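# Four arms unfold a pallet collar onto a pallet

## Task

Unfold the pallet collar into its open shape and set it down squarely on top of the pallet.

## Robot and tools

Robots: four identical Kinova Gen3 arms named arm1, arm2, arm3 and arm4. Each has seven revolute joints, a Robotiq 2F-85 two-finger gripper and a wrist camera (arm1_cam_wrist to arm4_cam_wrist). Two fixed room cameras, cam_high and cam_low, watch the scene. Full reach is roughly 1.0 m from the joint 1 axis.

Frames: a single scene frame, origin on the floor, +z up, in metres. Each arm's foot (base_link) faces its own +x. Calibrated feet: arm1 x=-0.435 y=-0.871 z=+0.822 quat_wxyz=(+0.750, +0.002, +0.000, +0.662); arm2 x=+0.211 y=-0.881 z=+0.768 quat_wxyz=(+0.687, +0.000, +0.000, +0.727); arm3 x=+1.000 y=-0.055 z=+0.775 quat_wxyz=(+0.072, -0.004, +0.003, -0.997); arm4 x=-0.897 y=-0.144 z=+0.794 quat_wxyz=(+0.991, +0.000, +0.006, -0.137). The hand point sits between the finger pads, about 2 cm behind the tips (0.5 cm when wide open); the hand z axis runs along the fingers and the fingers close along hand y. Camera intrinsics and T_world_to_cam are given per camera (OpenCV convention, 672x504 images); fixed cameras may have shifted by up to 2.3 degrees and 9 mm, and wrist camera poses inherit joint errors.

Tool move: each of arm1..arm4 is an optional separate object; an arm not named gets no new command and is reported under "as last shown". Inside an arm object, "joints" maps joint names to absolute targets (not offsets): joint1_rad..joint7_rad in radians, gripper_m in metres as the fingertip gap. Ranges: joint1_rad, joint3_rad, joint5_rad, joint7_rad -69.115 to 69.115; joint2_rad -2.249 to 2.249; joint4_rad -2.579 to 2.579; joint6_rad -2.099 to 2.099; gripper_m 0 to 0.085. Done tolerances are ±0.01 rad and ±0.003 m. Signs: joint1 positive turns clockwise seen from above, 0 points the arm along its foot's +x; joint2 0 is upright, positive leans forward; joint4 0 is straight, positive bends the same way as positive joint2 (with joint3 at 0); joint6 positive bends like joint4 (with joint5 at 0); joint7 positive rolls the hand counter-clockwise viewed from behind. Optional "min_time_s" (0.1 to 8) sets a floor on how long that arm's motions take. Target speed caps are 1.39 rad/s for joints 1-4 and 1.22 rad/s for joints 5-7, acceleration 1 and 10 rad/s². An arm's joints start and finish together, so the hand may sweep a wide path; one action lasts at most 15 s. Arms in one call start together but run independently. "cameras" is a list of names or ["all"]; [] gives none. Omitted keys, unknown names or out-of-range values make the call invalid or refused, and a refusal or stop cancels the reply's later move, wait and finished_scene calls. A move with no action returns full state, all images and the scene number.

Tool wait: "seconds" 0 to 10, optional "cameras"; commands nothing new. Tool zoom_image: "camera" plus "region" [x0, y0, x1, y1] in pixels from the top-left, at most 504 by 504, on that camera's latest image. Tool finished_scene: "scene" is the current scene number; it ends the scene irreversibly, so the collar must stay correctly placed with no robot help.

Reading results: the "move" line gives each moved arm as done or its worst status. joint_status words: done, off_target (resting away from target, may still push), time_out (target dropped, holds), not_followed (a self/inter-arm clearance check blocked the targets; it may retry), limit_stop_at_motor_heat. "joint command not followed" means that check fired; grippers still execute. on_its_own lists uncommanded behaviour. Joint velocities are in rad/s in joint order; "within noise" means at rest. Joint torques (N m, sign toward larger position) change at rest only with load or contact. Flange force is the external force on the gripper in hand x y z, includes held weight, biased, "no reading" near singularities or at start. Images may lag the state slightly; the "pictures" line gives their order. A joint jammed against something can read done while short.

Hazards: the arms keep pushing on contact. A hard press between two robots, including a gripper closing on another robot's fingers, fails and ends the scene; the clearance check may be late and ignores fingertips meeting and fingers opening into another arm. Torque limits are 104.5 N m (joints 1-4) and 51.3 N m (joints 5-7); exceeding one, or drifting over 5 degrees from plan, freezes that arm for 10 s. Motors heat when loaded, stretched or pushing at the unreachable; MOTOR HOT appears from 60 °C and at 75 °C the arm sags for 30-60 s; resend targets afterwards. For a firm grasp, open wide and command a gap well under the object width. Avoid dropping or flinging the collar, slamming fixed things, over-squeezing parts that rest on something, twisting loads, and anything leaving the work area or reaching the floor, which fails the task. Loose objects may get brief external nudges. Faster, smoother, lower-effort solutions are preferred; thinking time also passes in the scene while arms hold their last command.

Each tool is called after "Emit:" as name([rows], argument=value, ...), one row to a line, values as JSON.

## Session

Emit:
move(cameras=["all"])

Scene clock: 0.00 s.
Joint torques (N m): no reading
Flange force (N): no reading
Joint velocities: within noise
arm1.joint_positions: joint1_rad=+0.123 joint2_rad=-0.301 joint3_rad=-0.054 joint4_rad=+1.535 joint5_rad=-0.014 joint6_rad=+2.018 joint7_rad=+1.958 gripper_m=+0.085
arm1.joint_status: not commanded
arm1.hand: x=-0.3895 y=-0.7413 z=+1.3037 quat_wxyz=(+0.047, +0.772, -0.633, +0.026) (m; scene frame)
arm2.joint_positions: joint1_rad=+0.278 joint2_rad=-0.305 joint3_rad=-0.059 joint4_rad=+1.563 joint5_rad=-0.073 joint6_rad=+2.064 joint7_rad=+1.479 gripper_m=+0.085
arm2.joint_status: not commanded
arm2.hand: x=+0.2322 y=-0.7667 z=+1.2451 quat_wxyz=(+0.083, +0.618, -0.781, +0.043) (m; scene frame)
arm3.joint_positions: joint1_rad=+0.368 joint2_rad=-0.351 joint3_rad=-0.122 joint4_rad=+1.572 joint5_rad=-0.014 joint6_rad=+2.059 joint7_rad=+1.341 gripper_m=+0.085
arm3.joint_status: not commanded
arm3.hand: x=+0.8987 y=-0.0339 z=+1.2552 quat_wxyz=(+0.021, -0.984, +0.167, -0.065) (m; scene frame)
arm4.joint_positions: joint1_rad=-0.442 joint2_rad=-0.407 joint3_rad=-0.070 joint4_rad=+1.482 joint5_rad=-0.023 joint6_rad=+1.964 joint7_rad=+1.516 gripper_m=+0.085
arm4.joint_status: not commanded
arm4.hand: x=-0.7507 y=-0.1242 z=+1.3034 quat_wxyz=(-0.045, +0.093, -0.995, -0.005) (m; scene frame)
pictures: arm1_cam_wrist, arm2_cam_wrist, arm3_cam_wrist, arm4_cam_wrist, cam_high, cam_low
camera_calibration:
arm1_cam_wrist: T_world_to_cam=[[-0.976488, -0.202195, 0.0747579, -0.63303], [-0.207657, 0.97537, -0.0743764, 0.792012], [-0.0578781, -0.0881517, -0.994424, 1.35773], [0, 0, 0, 1]] pos_world=[-0.375097, -0.780813, 1.45639]
arm2_cam_wrist: T_world_to_cam=[[-0.973531, 0.225882, 0.0348507, 0.354515], [0.216252, 0.959709, -0.179429, 0.963869], [-0.0739763, -0.167143, -0.983153, 1.25732], [0, 0, 0, 1]] pos_world=[0.229705, -0.794959, 1.39673]
arm3_cam_wrist: T_world_to_cam=[[-0.315543, -0.946939, -0.061145, 0.327525], [-0.941051, 0.320556, -0.108012, 1.04475], [0.121881, 0.0234582, -0.992267, 1.28431], [0, 0, 0, 1]] pos_world=[0.929982, -0.0548832, 1.40725]
arm4_cam_wrist: T_world_to_cam=[[-0.190297, 0.981697, 0.00765589, -0.0325979], [0.97799, 0.188887, 0.0886408, 0.692766], [0.0855723, 0.0243555, -0.996034, 1.51422], [0, 0, 0, 1]] pos_world=[-0.813297, -0.135733, 1.44706]

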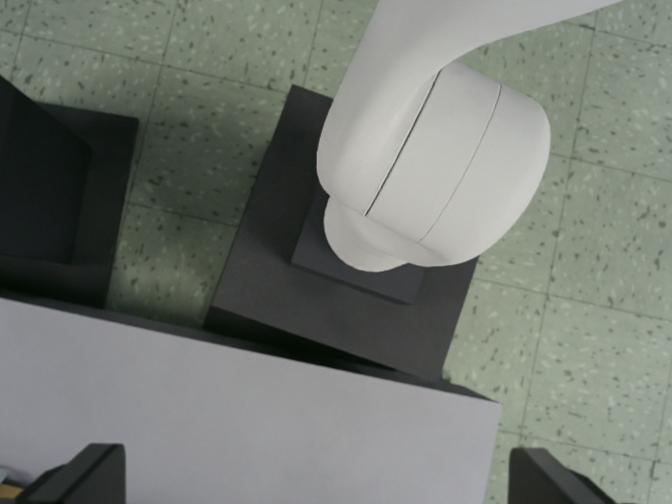

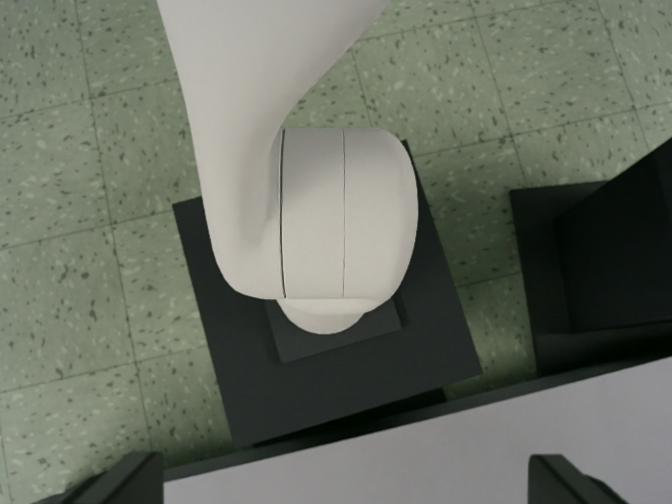

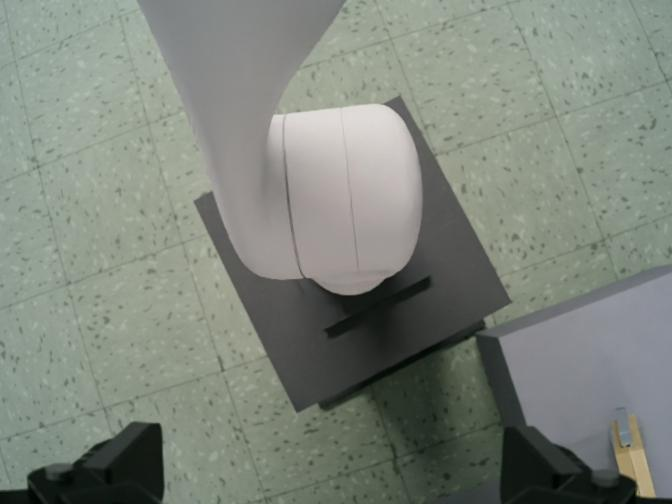

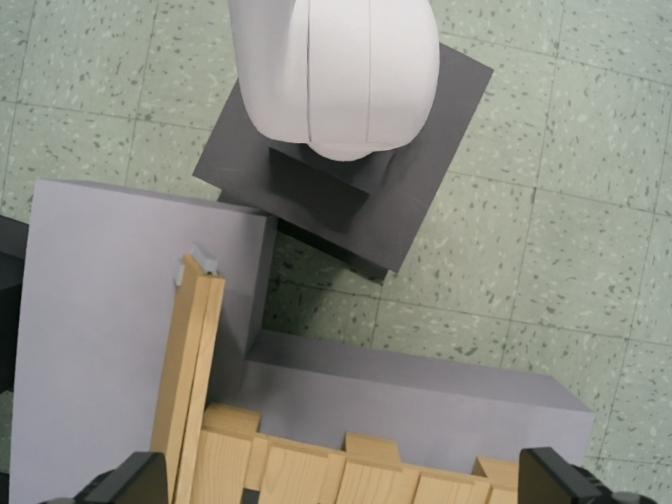

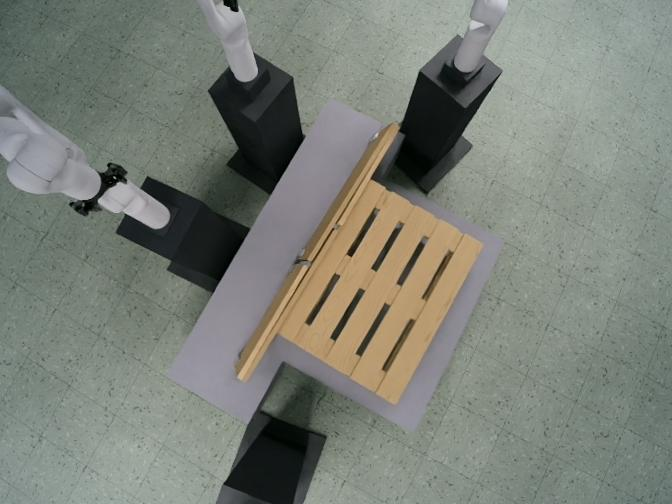

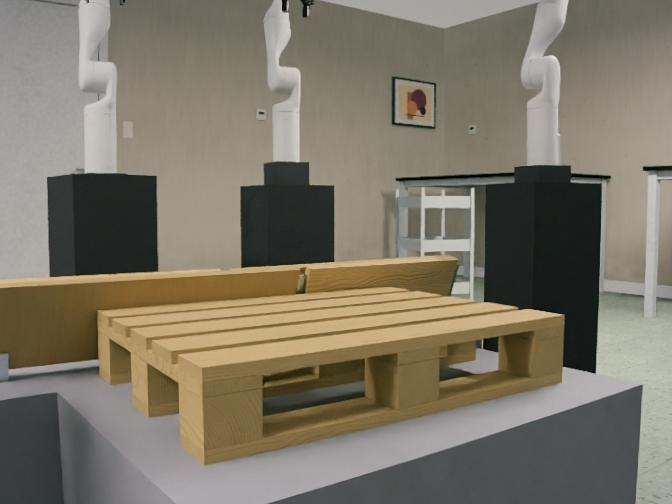

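Emit:
move(arm2={"joints": {"joint1_rad": -0.5167, "joint2_rad": 0.8768, "joint3_rad": 0, "joint4_rad": 1.4295, "joint5_rad": 0, "joint6_rad": 0.8353, "joint7_rad": 2.5683, "gripper_m": 0.05}}, arm3={"joints": {"joint1_rad": -0.4583, "joint2_rad": 0.8575, "joint3_rad": 0, "joint4_rad": 1.7858, "joint5_rad": 0, "joint6_rad": 0.4983, "joint7_rad": 0.9683}}, arm4={"joints": {"joint1_rad": 0.0786, "joint2_rad": 0.7799, "joint3_rad": 0, "joint4_rad": 2.2666, "joint5_rad": 0, "joint6_rad": 0.0951, "joint7_rad": 1.9241}}, cameras=["arm2_cam_wrist", "arm3_cam_wrist", "arm4_cam_wrist", "cam_low"])

Emit:
zoom_image(camera="arm3_cam_wrist", region=[280, 180, 480, 380])

Emit:
zoom_image(camera="arm4_cam_wrist", region=[180, 180, 380, 380])

Scene clock: 8.90 s.
Joint torques (N m): arm1=[1.42 -0.7 0.68 -8.47 0.57 0.72 -0.33] | arm2=[-0.91 -22.88 0.93 -5.33 0.14 0.03 0.07] | arm3=[0.48 -17.51 1.6 -3.27 -0.24 -0.26 -0.23] | arm4=[1.68 -14.57 2.43 -0.6 -0.19 0.77 0.3]
Flange force (N): arm1=[1.7 3.1 4.4] | arm2=[-1.9 -6.6 0.0] | arm3=[-1.8 0.9 -4.8] | arm4=[0.0 5.6 0.2]
move: arm2 done; arm3 done; arm4 done
Joint velocities: within noise
arm1: as last shown
arm2.joint_positions: joint1_rad=-0.517 joint2_rad=+0.877 joint3_rad=+0.000 joint4_rad=+1.430 joint5_rad=+0.000 joint6_rad=+0.835 joint7_rad=+2.568 gripper_m=+0.050
arm2.joint_status: all done
arm2.hand: x=-0.0692 y=-0.3994 z=+0.7999 quat_wxyz=(+0.000, +1.000, +0.000, +0.000) (m; scene frame)
arm3.joint_positions: joint1_rad=-0.458 joint2_rad=+0.858 joint3_rad=+0.000 joint4_rad=+1.786 joint5_rad=+0.000 joint6_rad=+0.498 joint7_rad=+0.968 gripper_m=+0.085
arm3.joint_status: all done
arm3.hand: x=+0.5995 y=-0.3004 z=+0.7496 quat_wxyz=(+0.003, -1.000, +0.000, +0.004) (m; scene frame)
arm4.joint_positions: joint1_rad=+0.079 joint2_rad=+0.780 joint3_rad=+0.000 joint4_rad=+2.267 joint5_rad=+0.000 joint6_rad=+0.095 joint7_rad=+1.924 gripper_m=+0.085
arm4.joint_status: all done
arm4.hand: x=-0.6011 y=-0.2799 z=+0.7497 quat_wxyz=(+0.006, +0.000, -1.000, -0.001) (m; scene frame)
pictures: arm2_cam_wrist, arm3_cam_wrist, arm4_cam_wrist, cam_low
camera_calibration:
arm2_cam_wrist: T_world_to_cam=[[0.00567407, -0.999983, -0.00160625, -0.399049], [-0.99998, -0.00567861, 0.00283135, -0.0189238], [-0.00284042, 0.00159015, -0.999995, 0.94447], [0, 0, 0, 1]] pos_world=[-0.0139765, -0.400651, 0.943877]
arm3_cam_wrist: T_world_to_cam=[[0.0113335, -0.999918, -0.00596591, -0.30351], [-0.999705, -0.0114589, 0.0214291, 0.632371], [-0.0214957, 0.00572128, -0.999753, 0.911586], [0, 0, 0, 1]] pos_world=[0.655219, -0.301454, 0.895999]
arm4_cam_wrist: T_world_to_cam=[[-0.00419398, 0.999962, 0.00762306, 0.270004], [0.999892, 0.00430094, -0.0140685, 0.663436], [-0.0141007, 0.00756323, -0.999872, 0.892033], [0, 0, 0, 1]] pos_world=[-0.649654, -0.279594, 0.899194]

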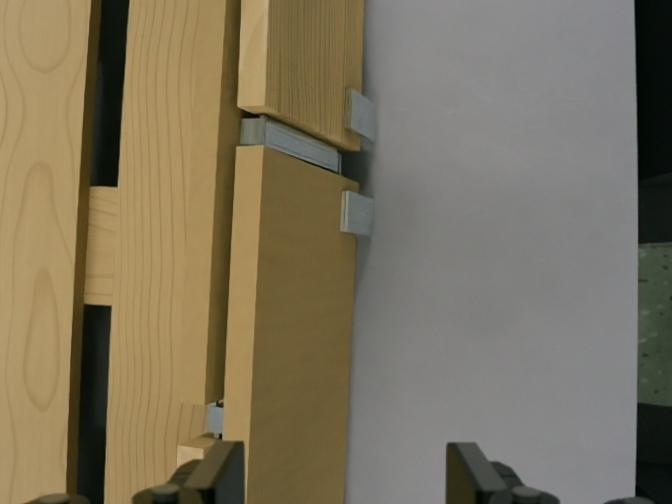

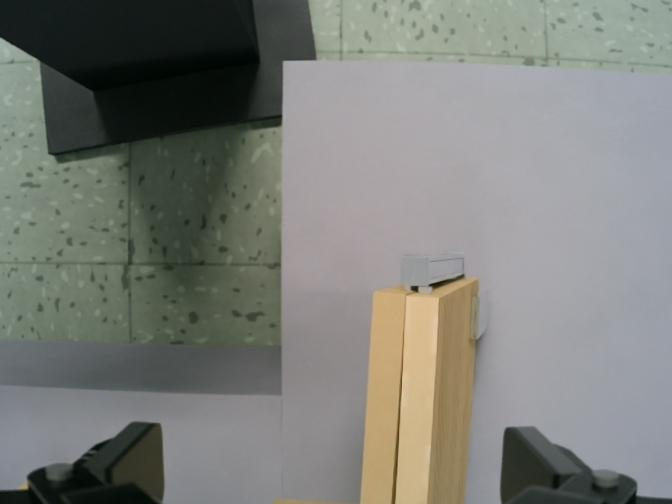

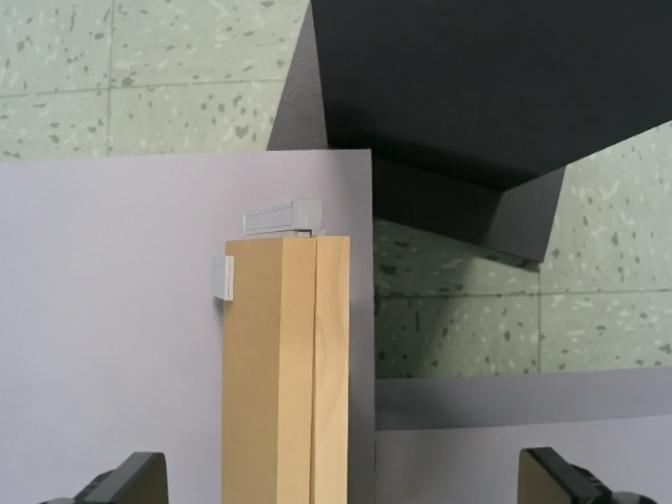

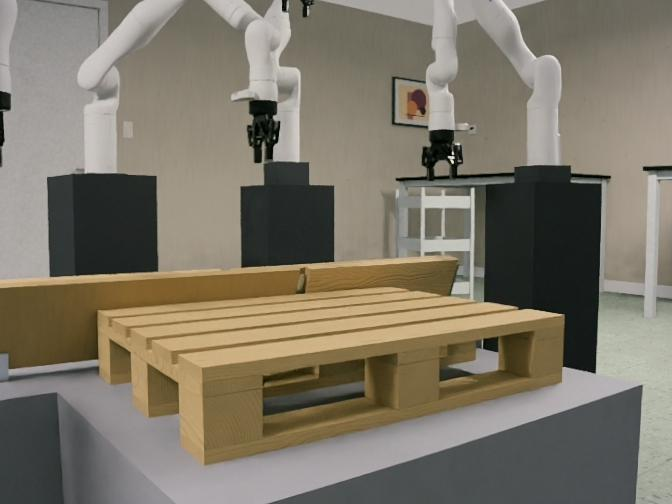

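Scaled by 2.520.

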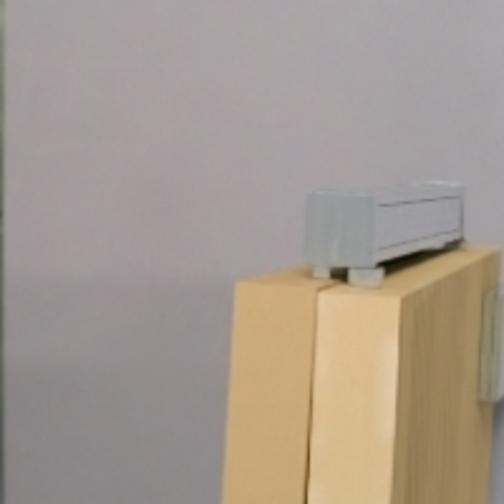

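Scaled by 2.520.

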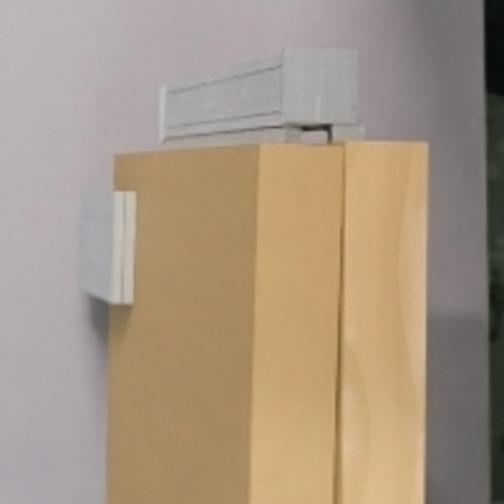

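Emit:
move(arm3={"joints": {"joint1_rad": -0.6241, "joint2_rad": 1.2035, "joint4_rad": 1.6547, "joint6_rad": 0.2834, "joint7_rad": 0.7606}}, arm4={"joints": {"joint1_rad": 0.3088, "joint2_rad": 1.2686, "joint4_rad": 2.2725, "joint6_rad": -0.3995, "joint7_rad": 2.1124}}, cameras=["arm3_cam_wrist", "arm4_cam_wrist"])

Scene clock: 17.43 s.
Joint torques (N m): arm1=[1.47 -0.65 0.64 -8.57 0.55 0.73 -0.35] | arm2=[-0.86 -22.83 0.98 -5.34 0.11 0.01 0.08] | arm3=[0.48 -19.21 1.7 -1.43 -0.24 -0.27 -0.25] | arm4=[1.77 -15.22 2.61 3.71 -0.19 0.76 0.3]
Flange force (N): arm1=[1.9 3.0 4.9] | arm2=[-1.9 -6.5 -0.1] | arm3=[-2.6 2.2 -3.8] | arm4=[-1.8 6.8 -0.9]
move: arm3 done; arm4 done
Joint velocities: within noise
arm1, arm2: as last shown
arm2.hand: x=-0.0692 y=-0.3995 z=+0.7999 quat_wxyz=(+0.000, +1.000, +0.000, +0.000) (m; scene frame)
arm3.joint_positions: joint1_rad=-0.624 joint2_rad=+1.204 joint3_rad=+0.000 joint4_rad=+1.655 joint5_rad=+0.000 joint6_rad=+0.283 joint7_rad=+0.761 gripper_m=+0.085
arm3.joint_status: all done
arm3.hand: x=+0.6355 y=-0.3706 z=+0.5990 quat_wxyz=(+0.003, -1.000, +0.021, +0.004) (m; scene frame)
arm4.joint_positions: joint1_rad=+0.309 joint2_rad=+1.269 joint3_rad=+0.000 joint4_rad=+2.273 joint5_rad=+0.000 joint6_rad=-0.399 joint7_rad=+2.112 gripper_m=+0.085
arm4.joint_status: all done
arm4.hand: x=-0.6805 y=-0.3183 z=+0.6001 quat_wxyz=(+0.006, -0.021, -1.000, -0.001) (m; scene frame)
pictures: arm3_cam_wrist, arm4_cam_wrist
camera_calibration:
arm3_cam_wrist: T_world_to_cam=[[-0.0304726, -0.99952, -0.00561435, -0.348485], [-0.999305, 0.0303445, 0.0216284, 0.68586], [-0.0214477, 0.00626953, -0.99975, 0.76228], [0, 0, 0, 1]] pos_world=[0.691114, -0.373909, 0.745299]
arm4_cam_wrist: T_world_to_cam=[[0.0377193, 0.999263, 0.00713544, 0.337689], [0.999193, -0.0376162, -0.0140675, 0.727113], [-0.0137887, 0.0076603, -0.999876, 0.741867], [0, 0, 0, 1]] pos_world=[-0.729034, -0.315771, 0.749594]

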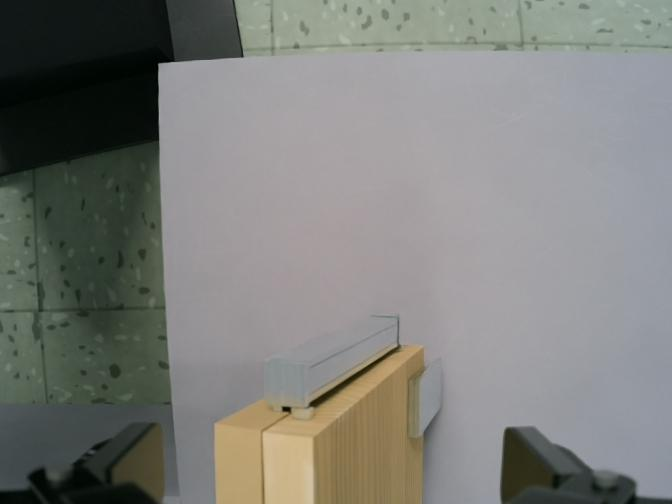

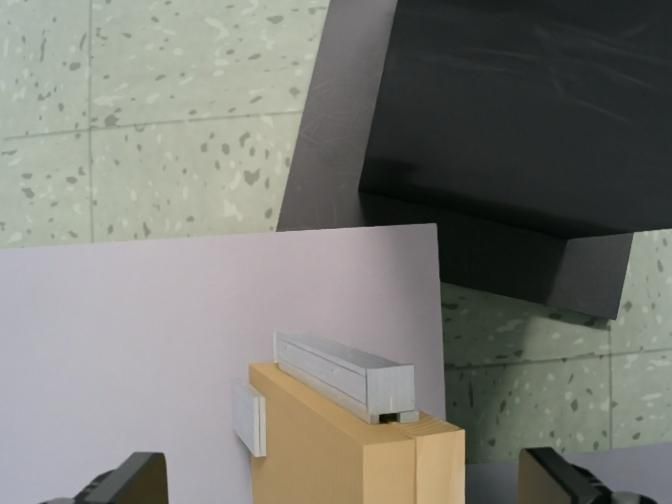

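Emit:
move(arm3={"joints": {"joint2_rad": 1.47, "joint4_rad": 1.4733, "joint6_rad": 0.1983}}, arm4={"joints": {"joint2_rad": 1.5674, "joint4_rad": 2.0406, "joint6_rad": -0.4664}}, cameras=["arm3_cam_wrist", "arm4_cam_wrist"])

Emit:
move(arm3={"joints": {"gripper_m": 0.035}, "min_time_s": 1.2}, arm4={"joints": {"gripper_m": 0.035}, "min_time_s": 1.2})

Emit:
move(arm3={"joints": {"gripper_m": 0.005}, "min_time_s": 1.2}, arm4={"joints": {"gripper_m": 0.005}, "min_time_s": 1.2}, cameras=["arm2_cam_wrist", "arm3_cam_wrist", "arm4_cam_wrist"])

Scene clock: 20.77 s.
Joint torques (N m): arm1=[1.44 -0.71 0.64 -8.59 0.57 0.71 -0.36] | arm2=[-0.9 -22.88 0.94 -5.26 0.08 -0.02 0] | arm3=[0.51 -19.73 1.73 -0.68 -0.24 -0.27 -0.23] | arm4=[1.78 -15.52 2.51 4.26 -0.18 0.74 0.29]
Flange force (N): arm1=[1.8 2.9 4.8] | arm2=[-2.0 -7.1 -0.1] | arm3=[-2.8 2.6 -2.7] | arm4=[-1.9 6.2 -1.4]
move: arm3 done; arm4 done
Joint velocities: within noise
arm1, arm2: as last shown
arm3.joint_positions: joint1_rad=-0.624 joint2_rad=+1.470 joint3_rad=+0.000 joint4_rad=+1.473 joint5_rad=+0.000 joint6_rad=+0.198 joint7_rad=+0.761 gripper_m=+0.085
arm3.joint_status: all done
arm3.hand: x=+0.6345 y=-0.3700 z=+0.4839 quat_wxyz=(+0.003, -1.000, +0.021, +0.004) (m; scene frame)
arm4.joint_positions: joint1_rad=+0.309 joint2_rad=+1.567 joint3_rad=+0.000 joint4_rad=+2.041 joint5_rad=+0.000 joint6_rad=-0.466 joint7_rad=+2.112 gripper_m=+0.085
arm4.joint_status: all done
arm4.hand: x=-0.6820 y=-0.3181 z=+0.4851 quat_wxyz=(+0.006, -0.021, -1.000, -0.001) (m; scene frame)
pictures: arm3_cam_wrist, arm4_cam_wrist
camera_calibration:
arm3_cam_wrist: T_world_to_cam=[[-0.0304726, -0.99952, -0.00561131, -0.34856], [-0.999303, 0.030344, 0.0217283, 0.687367], [-0.0215476, 0.00626951, -0.999748, 0.647254], [0, 0, 0, 1]] pos_world=[0.690214, -0.373309, 0.630199]
arm4_cam_wrist: T_world_to_cam=[[0.0376184, 0.999267, 0.00703716, 0.338355], [0.999197, -0.0375167, -0.0140642, 0.727033], [-0.0137899, 0.00756058, -0.999876, 0.626827], [0, 0, 0, 1]] pos_world=[-0.730534, -0.31557, 0.634594]

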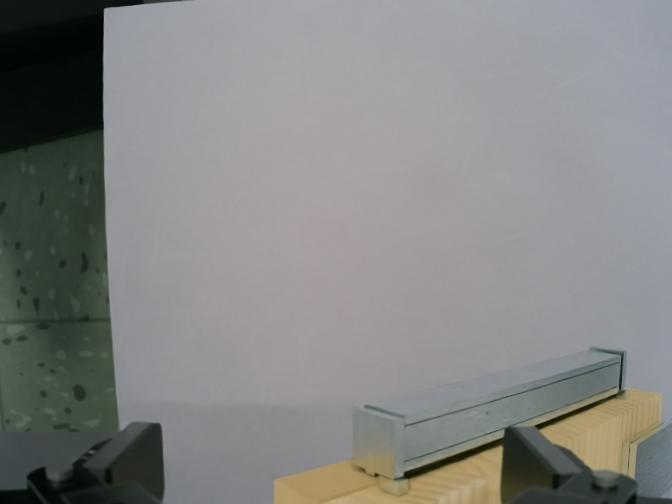

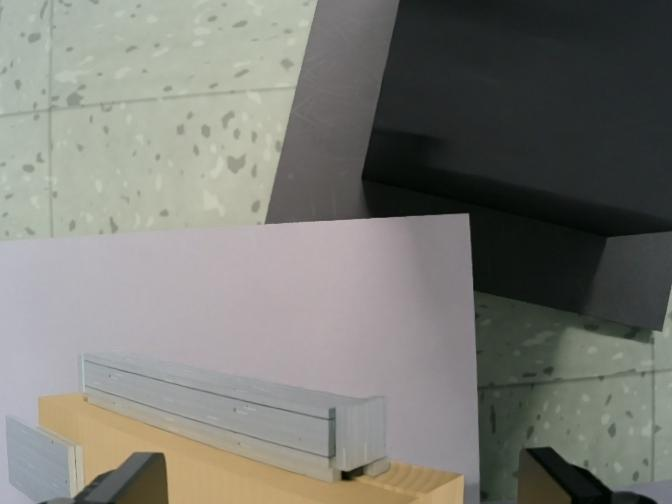

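Scene clock: 21.70 s.
Joint torques (N m): arm1=[1.43 -0.66 0.66 -8.54 0.57 0.75 -0.36] | arm2=[-0.9 -22.78 0.92 -5.3 0.12 0.03 0.03] | arm3=[0.48 -19.74 1.75 -0.69 -0.23 -0.27 -0.22] | arm4=[1.75 -15.5 2.58 4.23 -0.21 0.72 0.28]
Flange force (N): arm1=[1.8 3.0 4.8] | arm2=[-1.8 -6.6 -0.1] | arm3=[-2.9 2.5 -2.7] | arm4=[-1.9 6.2 -1.5]
move: arm3 done; arm4 done
Joint velocities: within noise
arm1, arm2: as last shown
arm3.joint_positions: joint1_rad=-0.624 joint2_rad=+1.470 joint3_rad=+0.000 joint4_rad=+1.473 joint5_rad=+0.000 joint6_rad=+0.198 joint7_rad=+0.761 gripper_m=+0.035
arm3.joint_status: all done
arm3.hand: x=+0.6345 y=-0.3700 z=+0.4839 quat_wxyz=(+0.003, -1.000, +0.021, +0.004) (m; scene frame)
arm4.joint_positions: joint1_rad=+0.309 joint2_rad=+1.567 joint3_rad=+0.000 joint4_rad=+2.041 joint5_rad=+0.000 joint6_rad=-0.466 joint7_rad=+2.112 gripper_m=+0.035
arm4.joint_status: all done
arm4.hand: x=-0.6820 y=-0.3181 z=+0.4851 quat_wxyz=(+0.006, -0.021, -1.000, -0.001) (m; scene frame)
pictures: none

Scene clock: 22.50 s.
Joint torques (N m): arm1=[1.44 -0.7 0.64 -8.53 0.55 0.71 -0.35] | arm2=[-0.98 -22.97 0.91 -5.19 0.13 0.04 0.09] | arm3=[0.48 -19.73 1.73 -0.71 -0.23 -0.27 -0.26] | arm4=[-0.63 -23.18 -1.91 -3.51 0.81 -3.57 0.25]
Flange force (N): arm1=[1.8 2.9 4.6] | arm2=[-2.2 -7.3 0.2] | arm3=[-2.8 2.5 -2.8] | arm4=[12.5 6.0 -1.6]
move: arm3 done; arm4 done
Joint velocities: within noise
arm1, arm2: as last shown
arm3.joint_positions: joint1_rad=-0.624 joint2_rad=+1.470 joint3_rad=+0.000 joint4_rad=+1.473 joint5_rad=+0.000 joint6_rad=+0.198 joint7_rad=+0.761 gripper_m=+0.005
arm3.joint_status: all done
arm3.hand: x=+0.6345 y=-0.3700 z=+0.4839 quat_wxyz=(+0.003, -1.000, +0.021, +0.004) (m; scene frame)
arm4.joint_positions: joint1_rad=+0.309 joint2_rad=+1.568 joint3_rad=+0.000 joint4_rad=+2.041 joint5_rad=+0.000 joint6_rad=-0.466 joint7_rad=+2.112 gripper_m=+0.005
arm4.joint_status: all done
arm4.hand: x=-0.6821 y=-0.3180 z=+0.4851 quat_wxyz=(+0.007, -0.021, -1.000, -0.001) (m; scene frame)
pictures: arm2_cam_wrist, arm3_cam_wrist, arm4_cam_wrist
camera_calibration:
arm2_cam_wrist: T_world_to_cam=[[0.00577405, -0.999982, -0.00160569, -0.399048], [-0.999979, -0.00577857, 0.00282977, -0.0189623], [-0.002839, 0.00158932, -0.999995, 0.944469], [0, 0, 0, 1]] pos_world=[-0.0139764, -0.400651, 0.943877]
arm3_cam_wrist: T_world_to_cam=[[-0.0304726, -0.99952, -0.00561131, -0.34856], [-0.999303, 0.030344, 0.0217283, 0.687367], [-0.0215476, 0.00626951, -0.999748, 0.647254], [0, 0, 0, 1]] pos_world=[0.690214, -0.373309, 0.630199]
arm4_cam_wrist: T_world_to_cam=[[0.0377222, 0.999262, 0.00722783, 0.338313], [0.99919, -0.0376163, -0.014271, 0.727227], [-0.0139886, 0.00776031, -0.999872, 0.62674], [0, 0, 0, 1]] pos_world=[-0.730633, -0.315572, 0.634593]

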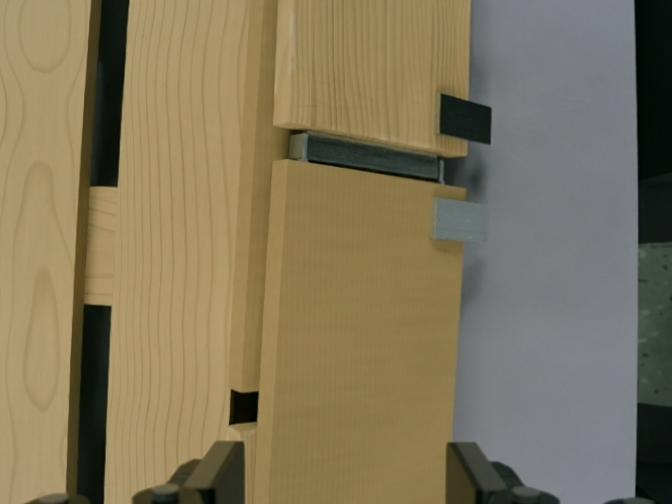

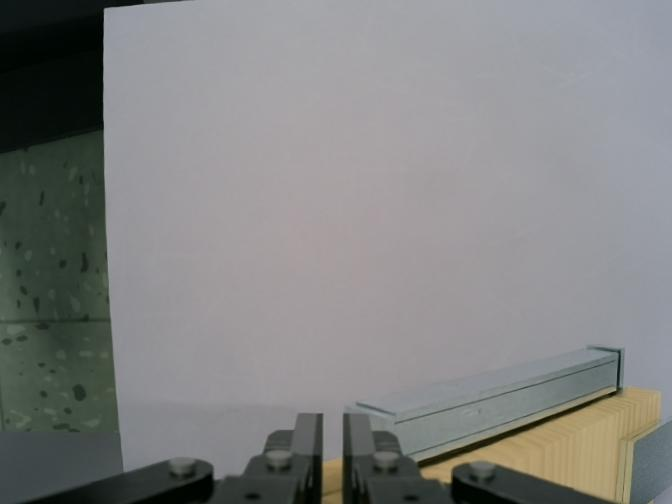

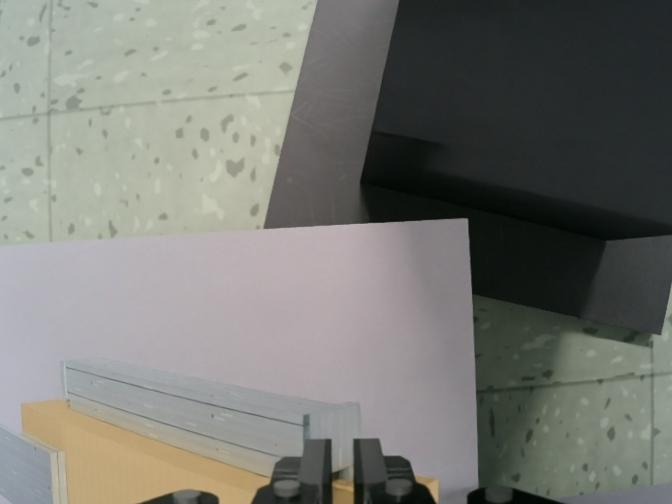

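Emit:
move(arm3={"joints": {"gripper_m": 0.085}}, arm4={"joints": {"gripper_m": 0.085}})

Emit:
move(arm3={"joints": {"joint2_rad": 0.93, "joint4_rad": 1.6547, "joint6_rad": 0.5569}}, arm4={"joints": {"joint2_rad": 0.9, "joint4_rad": 2.2725, "joint6_rad": -0.0309}}, cameras=["all"])

Scene clock: 24.97 s.
Joint torques (N m): arm1=[1.42 -0.69 0.59 -8.52 0.57 0.73 -0.36] | arm2=[-0.88 -22.82 1 -5.28 0.16 0.08 0.03] | arm3=[0.51 -19.7 1.72 -0.68 -0.23 -0.25 -0.22] | arm4=[1.72 -15.51 2.59 4.22 -0.16 0.74 0.27]
Flange force (N): arm1=[1.9 2.7 4.6] | arm2=[-1.9 -6.6 0.0] | arm3=[-2.8 2.6 -2.8] | arm4=[-1.8 6.3 -1.5]
move: arm3 done; arm4 done
Joint velocities: within noise
arm1, arm2: as last shown
arm3.joint_positions: joint1_rad=-0.624 joint2_rad=+1.470 joint3_rad=+0.000 joint4_rad=+1.473 joint5_rad=+0.000 joint6_rad=+0.198 joint7_rad=+0.761 gripper_m=+0.085
arm3.joint_status: all done
arm3.hand: x=+0.6345 y=-0.3700 z=+0.4839 quat_wxyz=(+0.003, -1.000, +0.021, +0.004) (m; scene frame)
arm4.joint_positions: joint1_rad=+0.309 joint2_rad=+1.567 joint3_rad=+0.000 joint4_rad=+2.041 joint5_rad=+0.000 joint6_rad=-0.466 joint7_rad=+2.112 gripper_m=+0.085
arm4.joint_status: all done
arm4.hand: x=-0.6820 y=-0.3181 z=+0.4851 quat_wxyz=(+0.006, -0.021, -1.000, -0.001) (m; scene frame)
pictures: none

Scene clock: 26.93 s.
Joint torques (N m): arm1=[1.4 -0.69 0.64 -8.51 0.58 0.76 -0.33] | arm2=[-0.94 -22.77 0.92 -5.32 0.12 0.01 0.06] | arm3=[0.47 -18.81 1.65 -3.68 -0.24 -0.26 -0.24] | arm4=[1.73 -15 2.51 0.55 -0.17 0.75 0.3]
Flange force (N): arm1=[1.7 3.0 4.7] | arm2=[-1.8 -6.6 -0.2] | arm3=[-1.6 1.3 -4.5] | arm4=[-1.3 5.7 -0.2]
move: arm3 done; arm4 done
Joint velocities: within noise
arm1, arm2: as last shown
arm3.joint_positions: joint1_rad=-0.624 joint2_rad=+0.930 joint3_rad=+0.000 joint4_rad=+1.655 joint5_rad=+0.000 joint6_rad=+0.557 joint7_rad=+0.761 gripper_m=+0.085
arm3.joint_status: all done
arm3.hand: x=+0.6202 y=-0.3873 z=+0.7345 quat_wxyz=(+0.003, -1.000, +0.021, +0.004) (m; scene frame)
arm4.joint_positions: joint1_rad=+0.309 joint2_rad=+0.900 joint3_rad=+0.000 joint4_rad=+2.273 joint5_rad=+0.000 joint6_rad=-0.031 joint7_rad=+2.112 gripper_m=+0.085
arm4.joint_status: all done
arm4.hand: x=-0.6453 y=-0.3408 z=+0.7113 quat_wxyz=(+0.006, -0.021, -1.000, -0.001) (m; scene frame)
pictures: arm1_cam_wrist, arm2_cam_wrist, arm3_cam_wrist, arm4_cam_wrist, cam_high, cam_low
camera_calibration:
arm1_cam_wrist: T_world_to_cam=[[-0.976488, -0.202195, 0.0747579, -0.63303], [-0.207657, 0.97537, -0.0743764, 0.792012], [-0.0578781, -0.0881517, -0.994424, 1.35773], [0, 0, 0, 1]] pos_world=[-0.375097, -0.780813, 1.45639]
arm2_cam_wrist: T_world_to_cam=[[0.00577405, -0.999982, -0.00160569, -0.399048], [-0.999979, -0.00577857, 0.00282977, -0.0189623], [-0.002839, 0.00158932, -0.999995, 0.944469], [0, 0, 0, 1]] pos_world=[-0.0139764, -0.400651, 0.943877]
arm3_cam_wrist: T_world_to_cam=[[-0.0304726, -0.99952, -0.00561131, -0.364885], [-0.999303, 0.030344, 0.0217283, 0.668057], [-0.0215476, 0.00626951, -0.999748, 0.897589], [0, 0, 0, 1]] pos_world=[0.675814, -0.390609, 0.880799]
arm4_cam_wrist: T_world_to_cam=[[0.0377193, 0.999263, 0.00713544, 0.358051], [0.999193, -0.0376162, -0.0140675, 0.692659], [-0.0137887, 0.0076603, -0.999876, 0.853711], [0, 0, 0, 1]] pos_world=[-0.693834, -0.338271, 0.860794]

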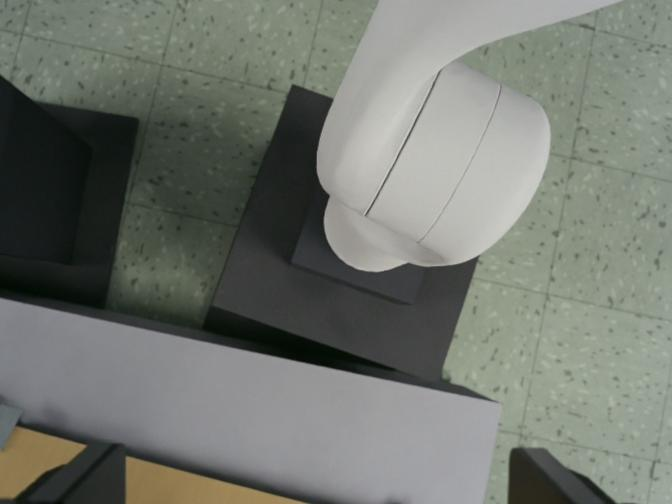

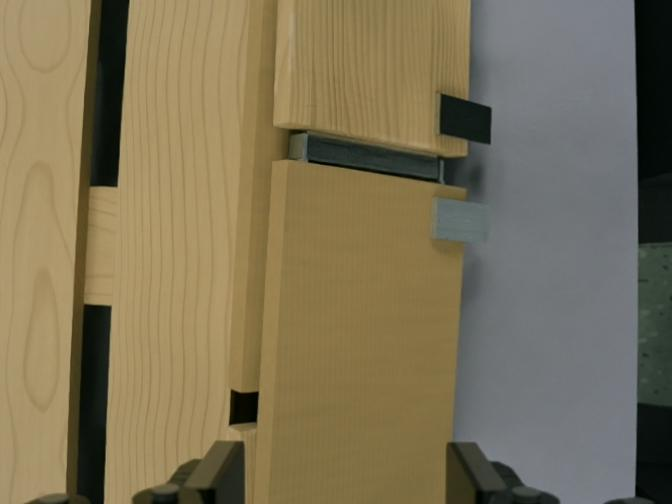

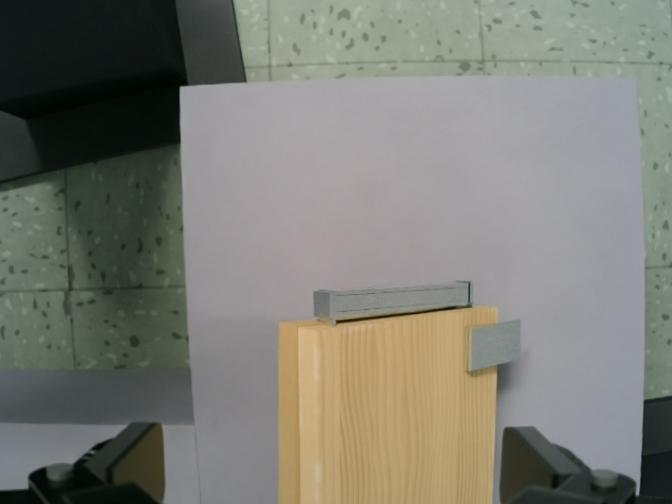

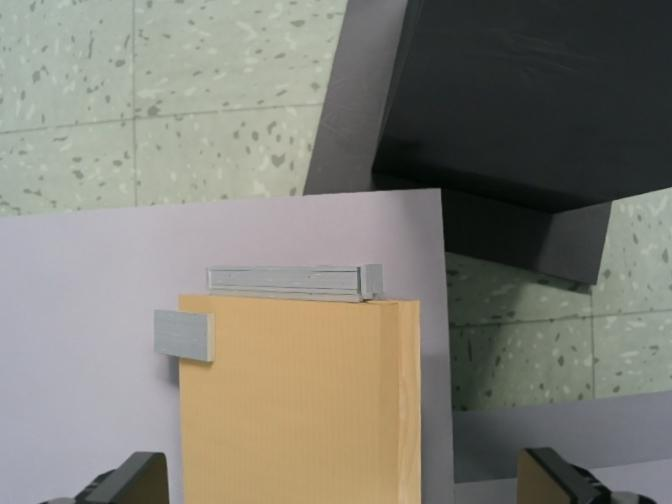

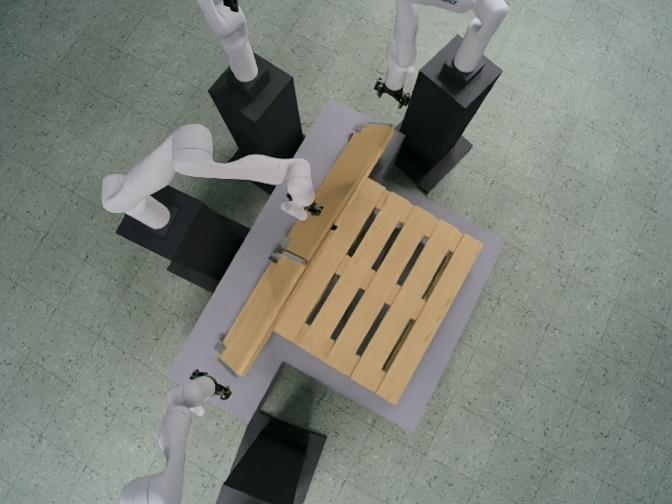

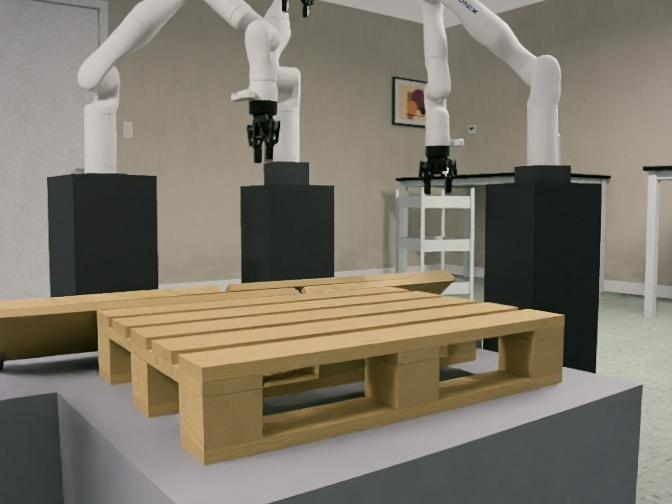

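Emit:
zoom_image(camera="arm3_cam_wrist", region=[250, 250, 550, 450])

Emit:
zoom_image(camera="arm4_cam_wrist", region=[140, 230, 440, 430])

Emit:
zoom_image(camera="arm2_cam_wrist", region=[220, 80, 520, 280])

Emit:
zoom_image(camera="cam_low", region=[0, 240, 300, 440])

Scaled by 1.680.

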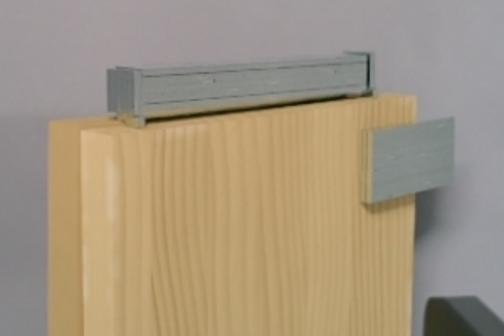

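Scaled by 1.680.

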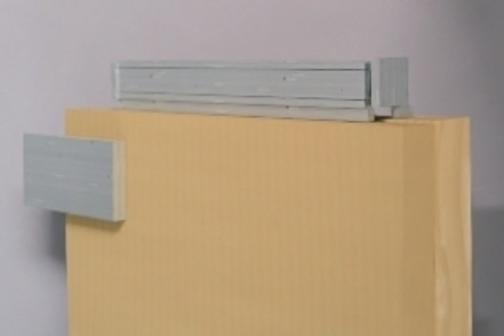

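Scaled by 1.680.

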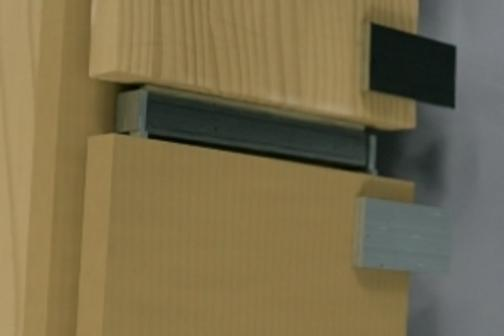

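Scaled by 1.680 from the camera's 672x504 image, which has a finer 960x720 frame.

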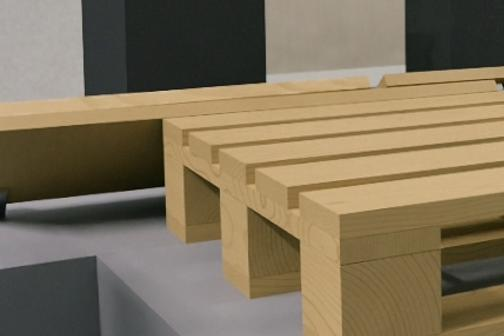

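Emit:
move(arm3={"joints": {"joint1_rad": 0.0062, "joint2_rad": 1.6242, "joint3_rad": 0, "joint4_rad": 1.7401, "joint5_rad": -1.9415, "joint6_rad": 0.8999, "joint7_rad": 3.4224}}, arm4={"joints": {"joint1_rad": -0.8802, "joint2_rad": 1.7325, "joint3_rad": 0, "joint4_rad": 1.8962, "joint5_rad": -1.718, "joint6_rad": -0.6378, "joint7_rad": 2.4689}}, cameras=["arm3_cam_wrist", "arm4_cam_wrist", "cam_high", "cam_low"])

Scene clock: 79.27 s.
Joint torques (N m): arm1=[1.42 -0.68 0.63 -8.53 0.56 0.72 -0.37] | arm2=[-0.91 -22.81 0.98 -5.27 0.13 0.03 0.05] | arm3=[0.43 -16.61 -0.38 2.68 0.21 1.79 -0.28] | arm4=[1.59 -13.78 4.16 5.67 -0.93 -1 0.3]
Flange force (N): arm1=[1.9 2.8 4.6] | arm2=[-1.9 -6.8 -0.1] | arm3=[-2.9 2.6 0.2] | arm4=[4.4 2.8 -5.3]
move: arm3 done; arm4 done
Joint velocities: within noise
arm1.joint_positions: joint1_rad=+0.123 joint2_rad=-0.301 joint3_rad=-0.054 joint4_rad=+1.535 joint5_rad=-0.014 joint6_rad=+2.018 joint7_rad=+1.958 gripper_m=+0.085
arm1.joint_status: not commanded
arm1.hand: x=-0.3895 y=-0.7413 z=+1.3037 quat_wxyz=(+0.047, +0.772, -0.633, +0.026) (m; scene frame)
arm2: as last shown
arm3.joint_positions: joint1_rad=+0.006 joint2_rad=+1.624 joint3_rad=+0.000 joint4_rad=+1.740 joint5_rad=-1.941 joint6_rad=+0.900 joint7_rad=+3.422 gripper_m=+0.085
arm3.joint_status: all done
arm3.hand: x=+0.6356 y=-0.3093 z=+0.5241 quat_wxyz=(-0.404, -0.914, +0.021, +0.014) (m; scene frame)
arm4.joint_positions: joint1_rad=-0.880 joint2_rad=+1.733 joint3_rad=+0.000 joint4_rad=+1.896 joint5_rad=-1.718 joint6_rad=-0.638 joint7_rad=+2.469 gripper_m=+0.085
arm4.joint_status: all done
arm4.hand: x=-0.6785 y=-0.2422 z=+0.5222 quat_wxyz=(+0.016, -0.021, -0.914, +0.406) (m; scene frame)
pictures: arm3_cam_wrist, arm4_cam_wrist, cam_high, cam_low
camera_calibration:
arm3_cam_wrist: T_world_to_cam=[[-0.0162682, -0.673029, 0.739437, -0.586141], [-0.9983, 0.0523276, 0.0256647, 0.689701], [-0.055966, -0.737763, -0.672736, 0.307554], [0, 0, 0, 1]] pos_world=[0.696206, -0.203679, 0.622616]
arm4_cam_wrist: T_world_to_cam=[[0.0202358, 0.674039, -0.738418, 0.560851], [0.998675, -0.0485737, -0.0169709, 0.725391], [-0.0473067, -0.737097, -0.674129, 0.290204], [0, 0, 0, 1]] pos_world=[-0.722051, -0.128892, 0.622088]

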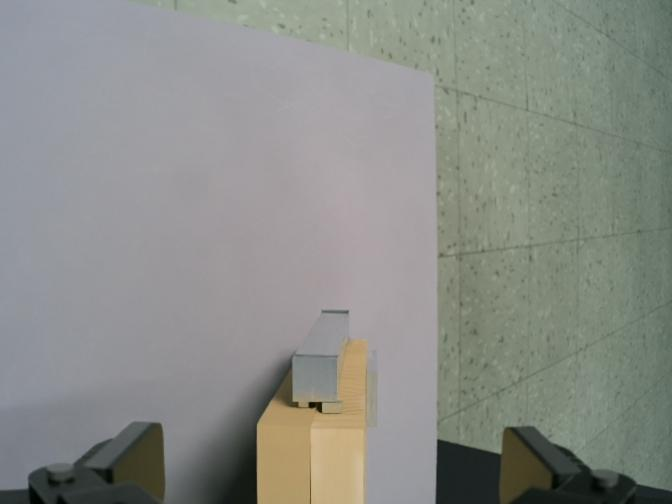

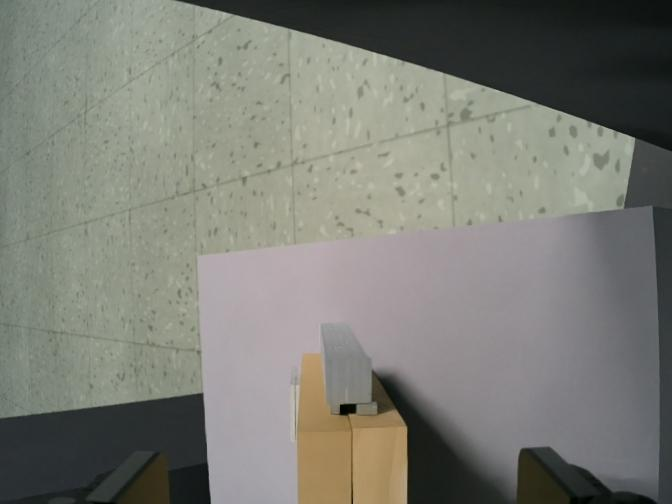

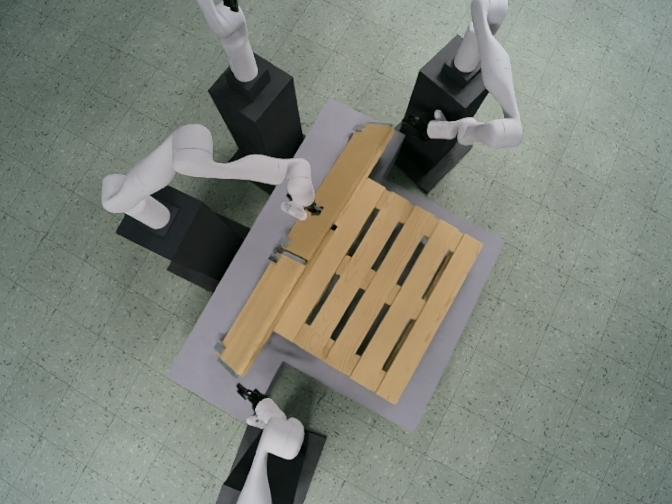

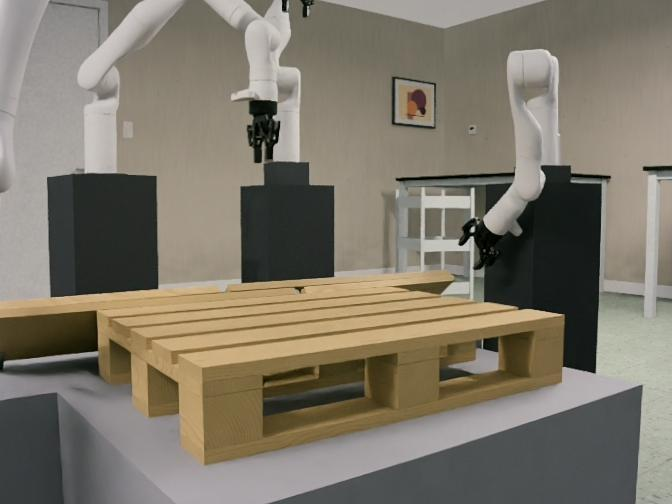

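Emit:
move(arm3={"joints": {"joint1_rad": -0.2221, "joint2_rad": 1.819, "joint4_rad": 1.446, "joint5_rad": -2.082, "joint6_rad": 0.8932, "joint7_rad": 3.2865}, "min_time_s": 1.8}, arm4={"joints": {"joint1_rad": -0.5674, "joint2_rad": 1.9462, "joint4_rad": 1.7171, "joint5_rad": -1.4057, "joint6_rad": -0.7889, "joint7_rad": 2.4187}, "min_time_s": 1.8}, cameras=["arm3_cam_wrist", "arm4_cam_wrist"])

Scene clock: 89.17 s.
Joint torques (N m): arm1=[1.39 -0.69 0.6 -8.53 0.56 0.74 -0.35] | arm2=[-0.89 -22.8 0.99 -5.31 0.17 0.02 0.02] | arm3=[0.44 -17.33 -0.18 1.29 0 1.85 -0.27] | arm4=[1.57 -12.94 4.38 5.47 -1.16 -0.92 0.32]
Flange force (N): arm1=[1.9 2.8 4.7] | arm2=[-1.8 -6.6 -0.1] | arm3=[-1.8 2.7 0.7] | arm4=[3.4 3.2 -5.8]
move: arm3 done; arm4 done
Joint velocities: within noise
arm1: as last shown
arm2.joint_positions: joint1_rad=-0.517 joint2_rad=+0.877 joint3_rad=+0.000 joint4_rad=+1.430 joint5_rad=+0.000 joint6_rad=+0.835 joint7_rad=+2.568 gripper_m=+0.050
arm2.joint_status: not commanded
arm2.hand: x=-0.0692 y=-0.3995 z=+0.7999 quat_wxyz=(+0.000, +1.000, +0.000, +0.000) (m; scene frame)
arm3.joint_positions: joint1_rad=-0.222 joint2_rad=+1.819 joint3_rad=+0.000 joint4_rad=+1.446 joint5_rad=-2.082 joint6_rad=+0.893 joint7_rad=+3.286 gripper_m=+0.085
arm3.joint_status: all done
arm3.hand: x=+0.6321 y=-0.3941 z=+0.4374 quat_wxyz=(-0.404, -0.914, +0.021, +0.014) (m; scene frame)
arm4.joint_positions: joint1_rad=-0.567 joint2_rad=+1.946 joint3_rad=+0.000 joint4_rad=+1.717 joint5_rad=-1.406 joint6_rad=-0.789 joint7_rad=+2.419 gripper_m=+0.085
arm4.joint_status: all done
arm4.hand: x=-0.6821 y=-0.3303 z=+0.4409 quat_wxyz=(+0.016, -0.021, -0.913, +0.406) (m; scene frame)
pictures: arm3_cam_wrist, arm4_cam_wrist
camera_calibration:
arm3_cam_wrist: T_world_to_cam=[[-0.0165474, -0.673062, 0.739401, -0.57895], [-0.99829, 0.0525908, 0.0255312, 0.693117], [-0.0560698, -0.737714, -0.672781, 0.186444], [0, 0, 0, 1]] pos_world=[0.692805, -0.288578, 0.535816]
arm4_cam_wrist: T_world_to_cam=[[0.0202358, 0.674039, -0.738418, 0.560273], [0.998675, -0.0485737, -0.0169709, 0.723328], [-0.0473067, -0.737097, -0.674129, 0.170289], [0, 0, 0, 1]] pos_world=[-0.725651, -0.216992, 0.540788]

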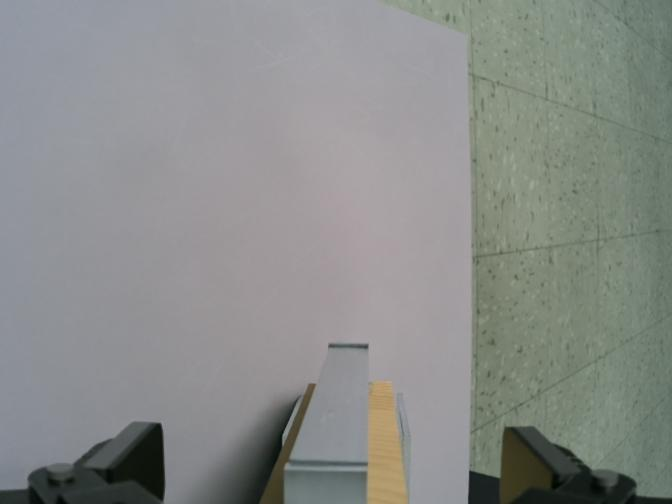

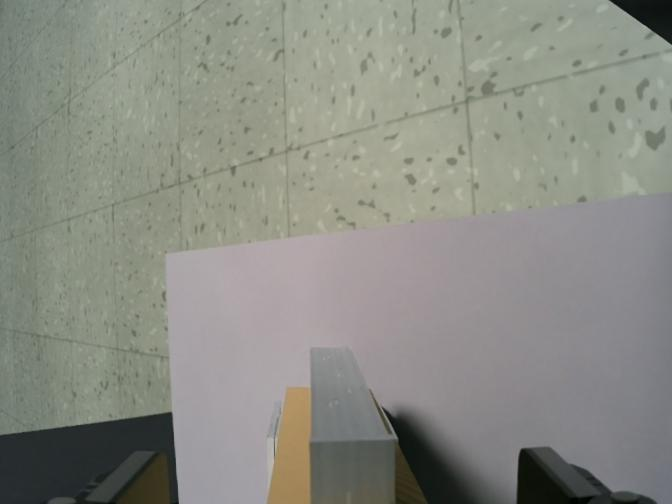

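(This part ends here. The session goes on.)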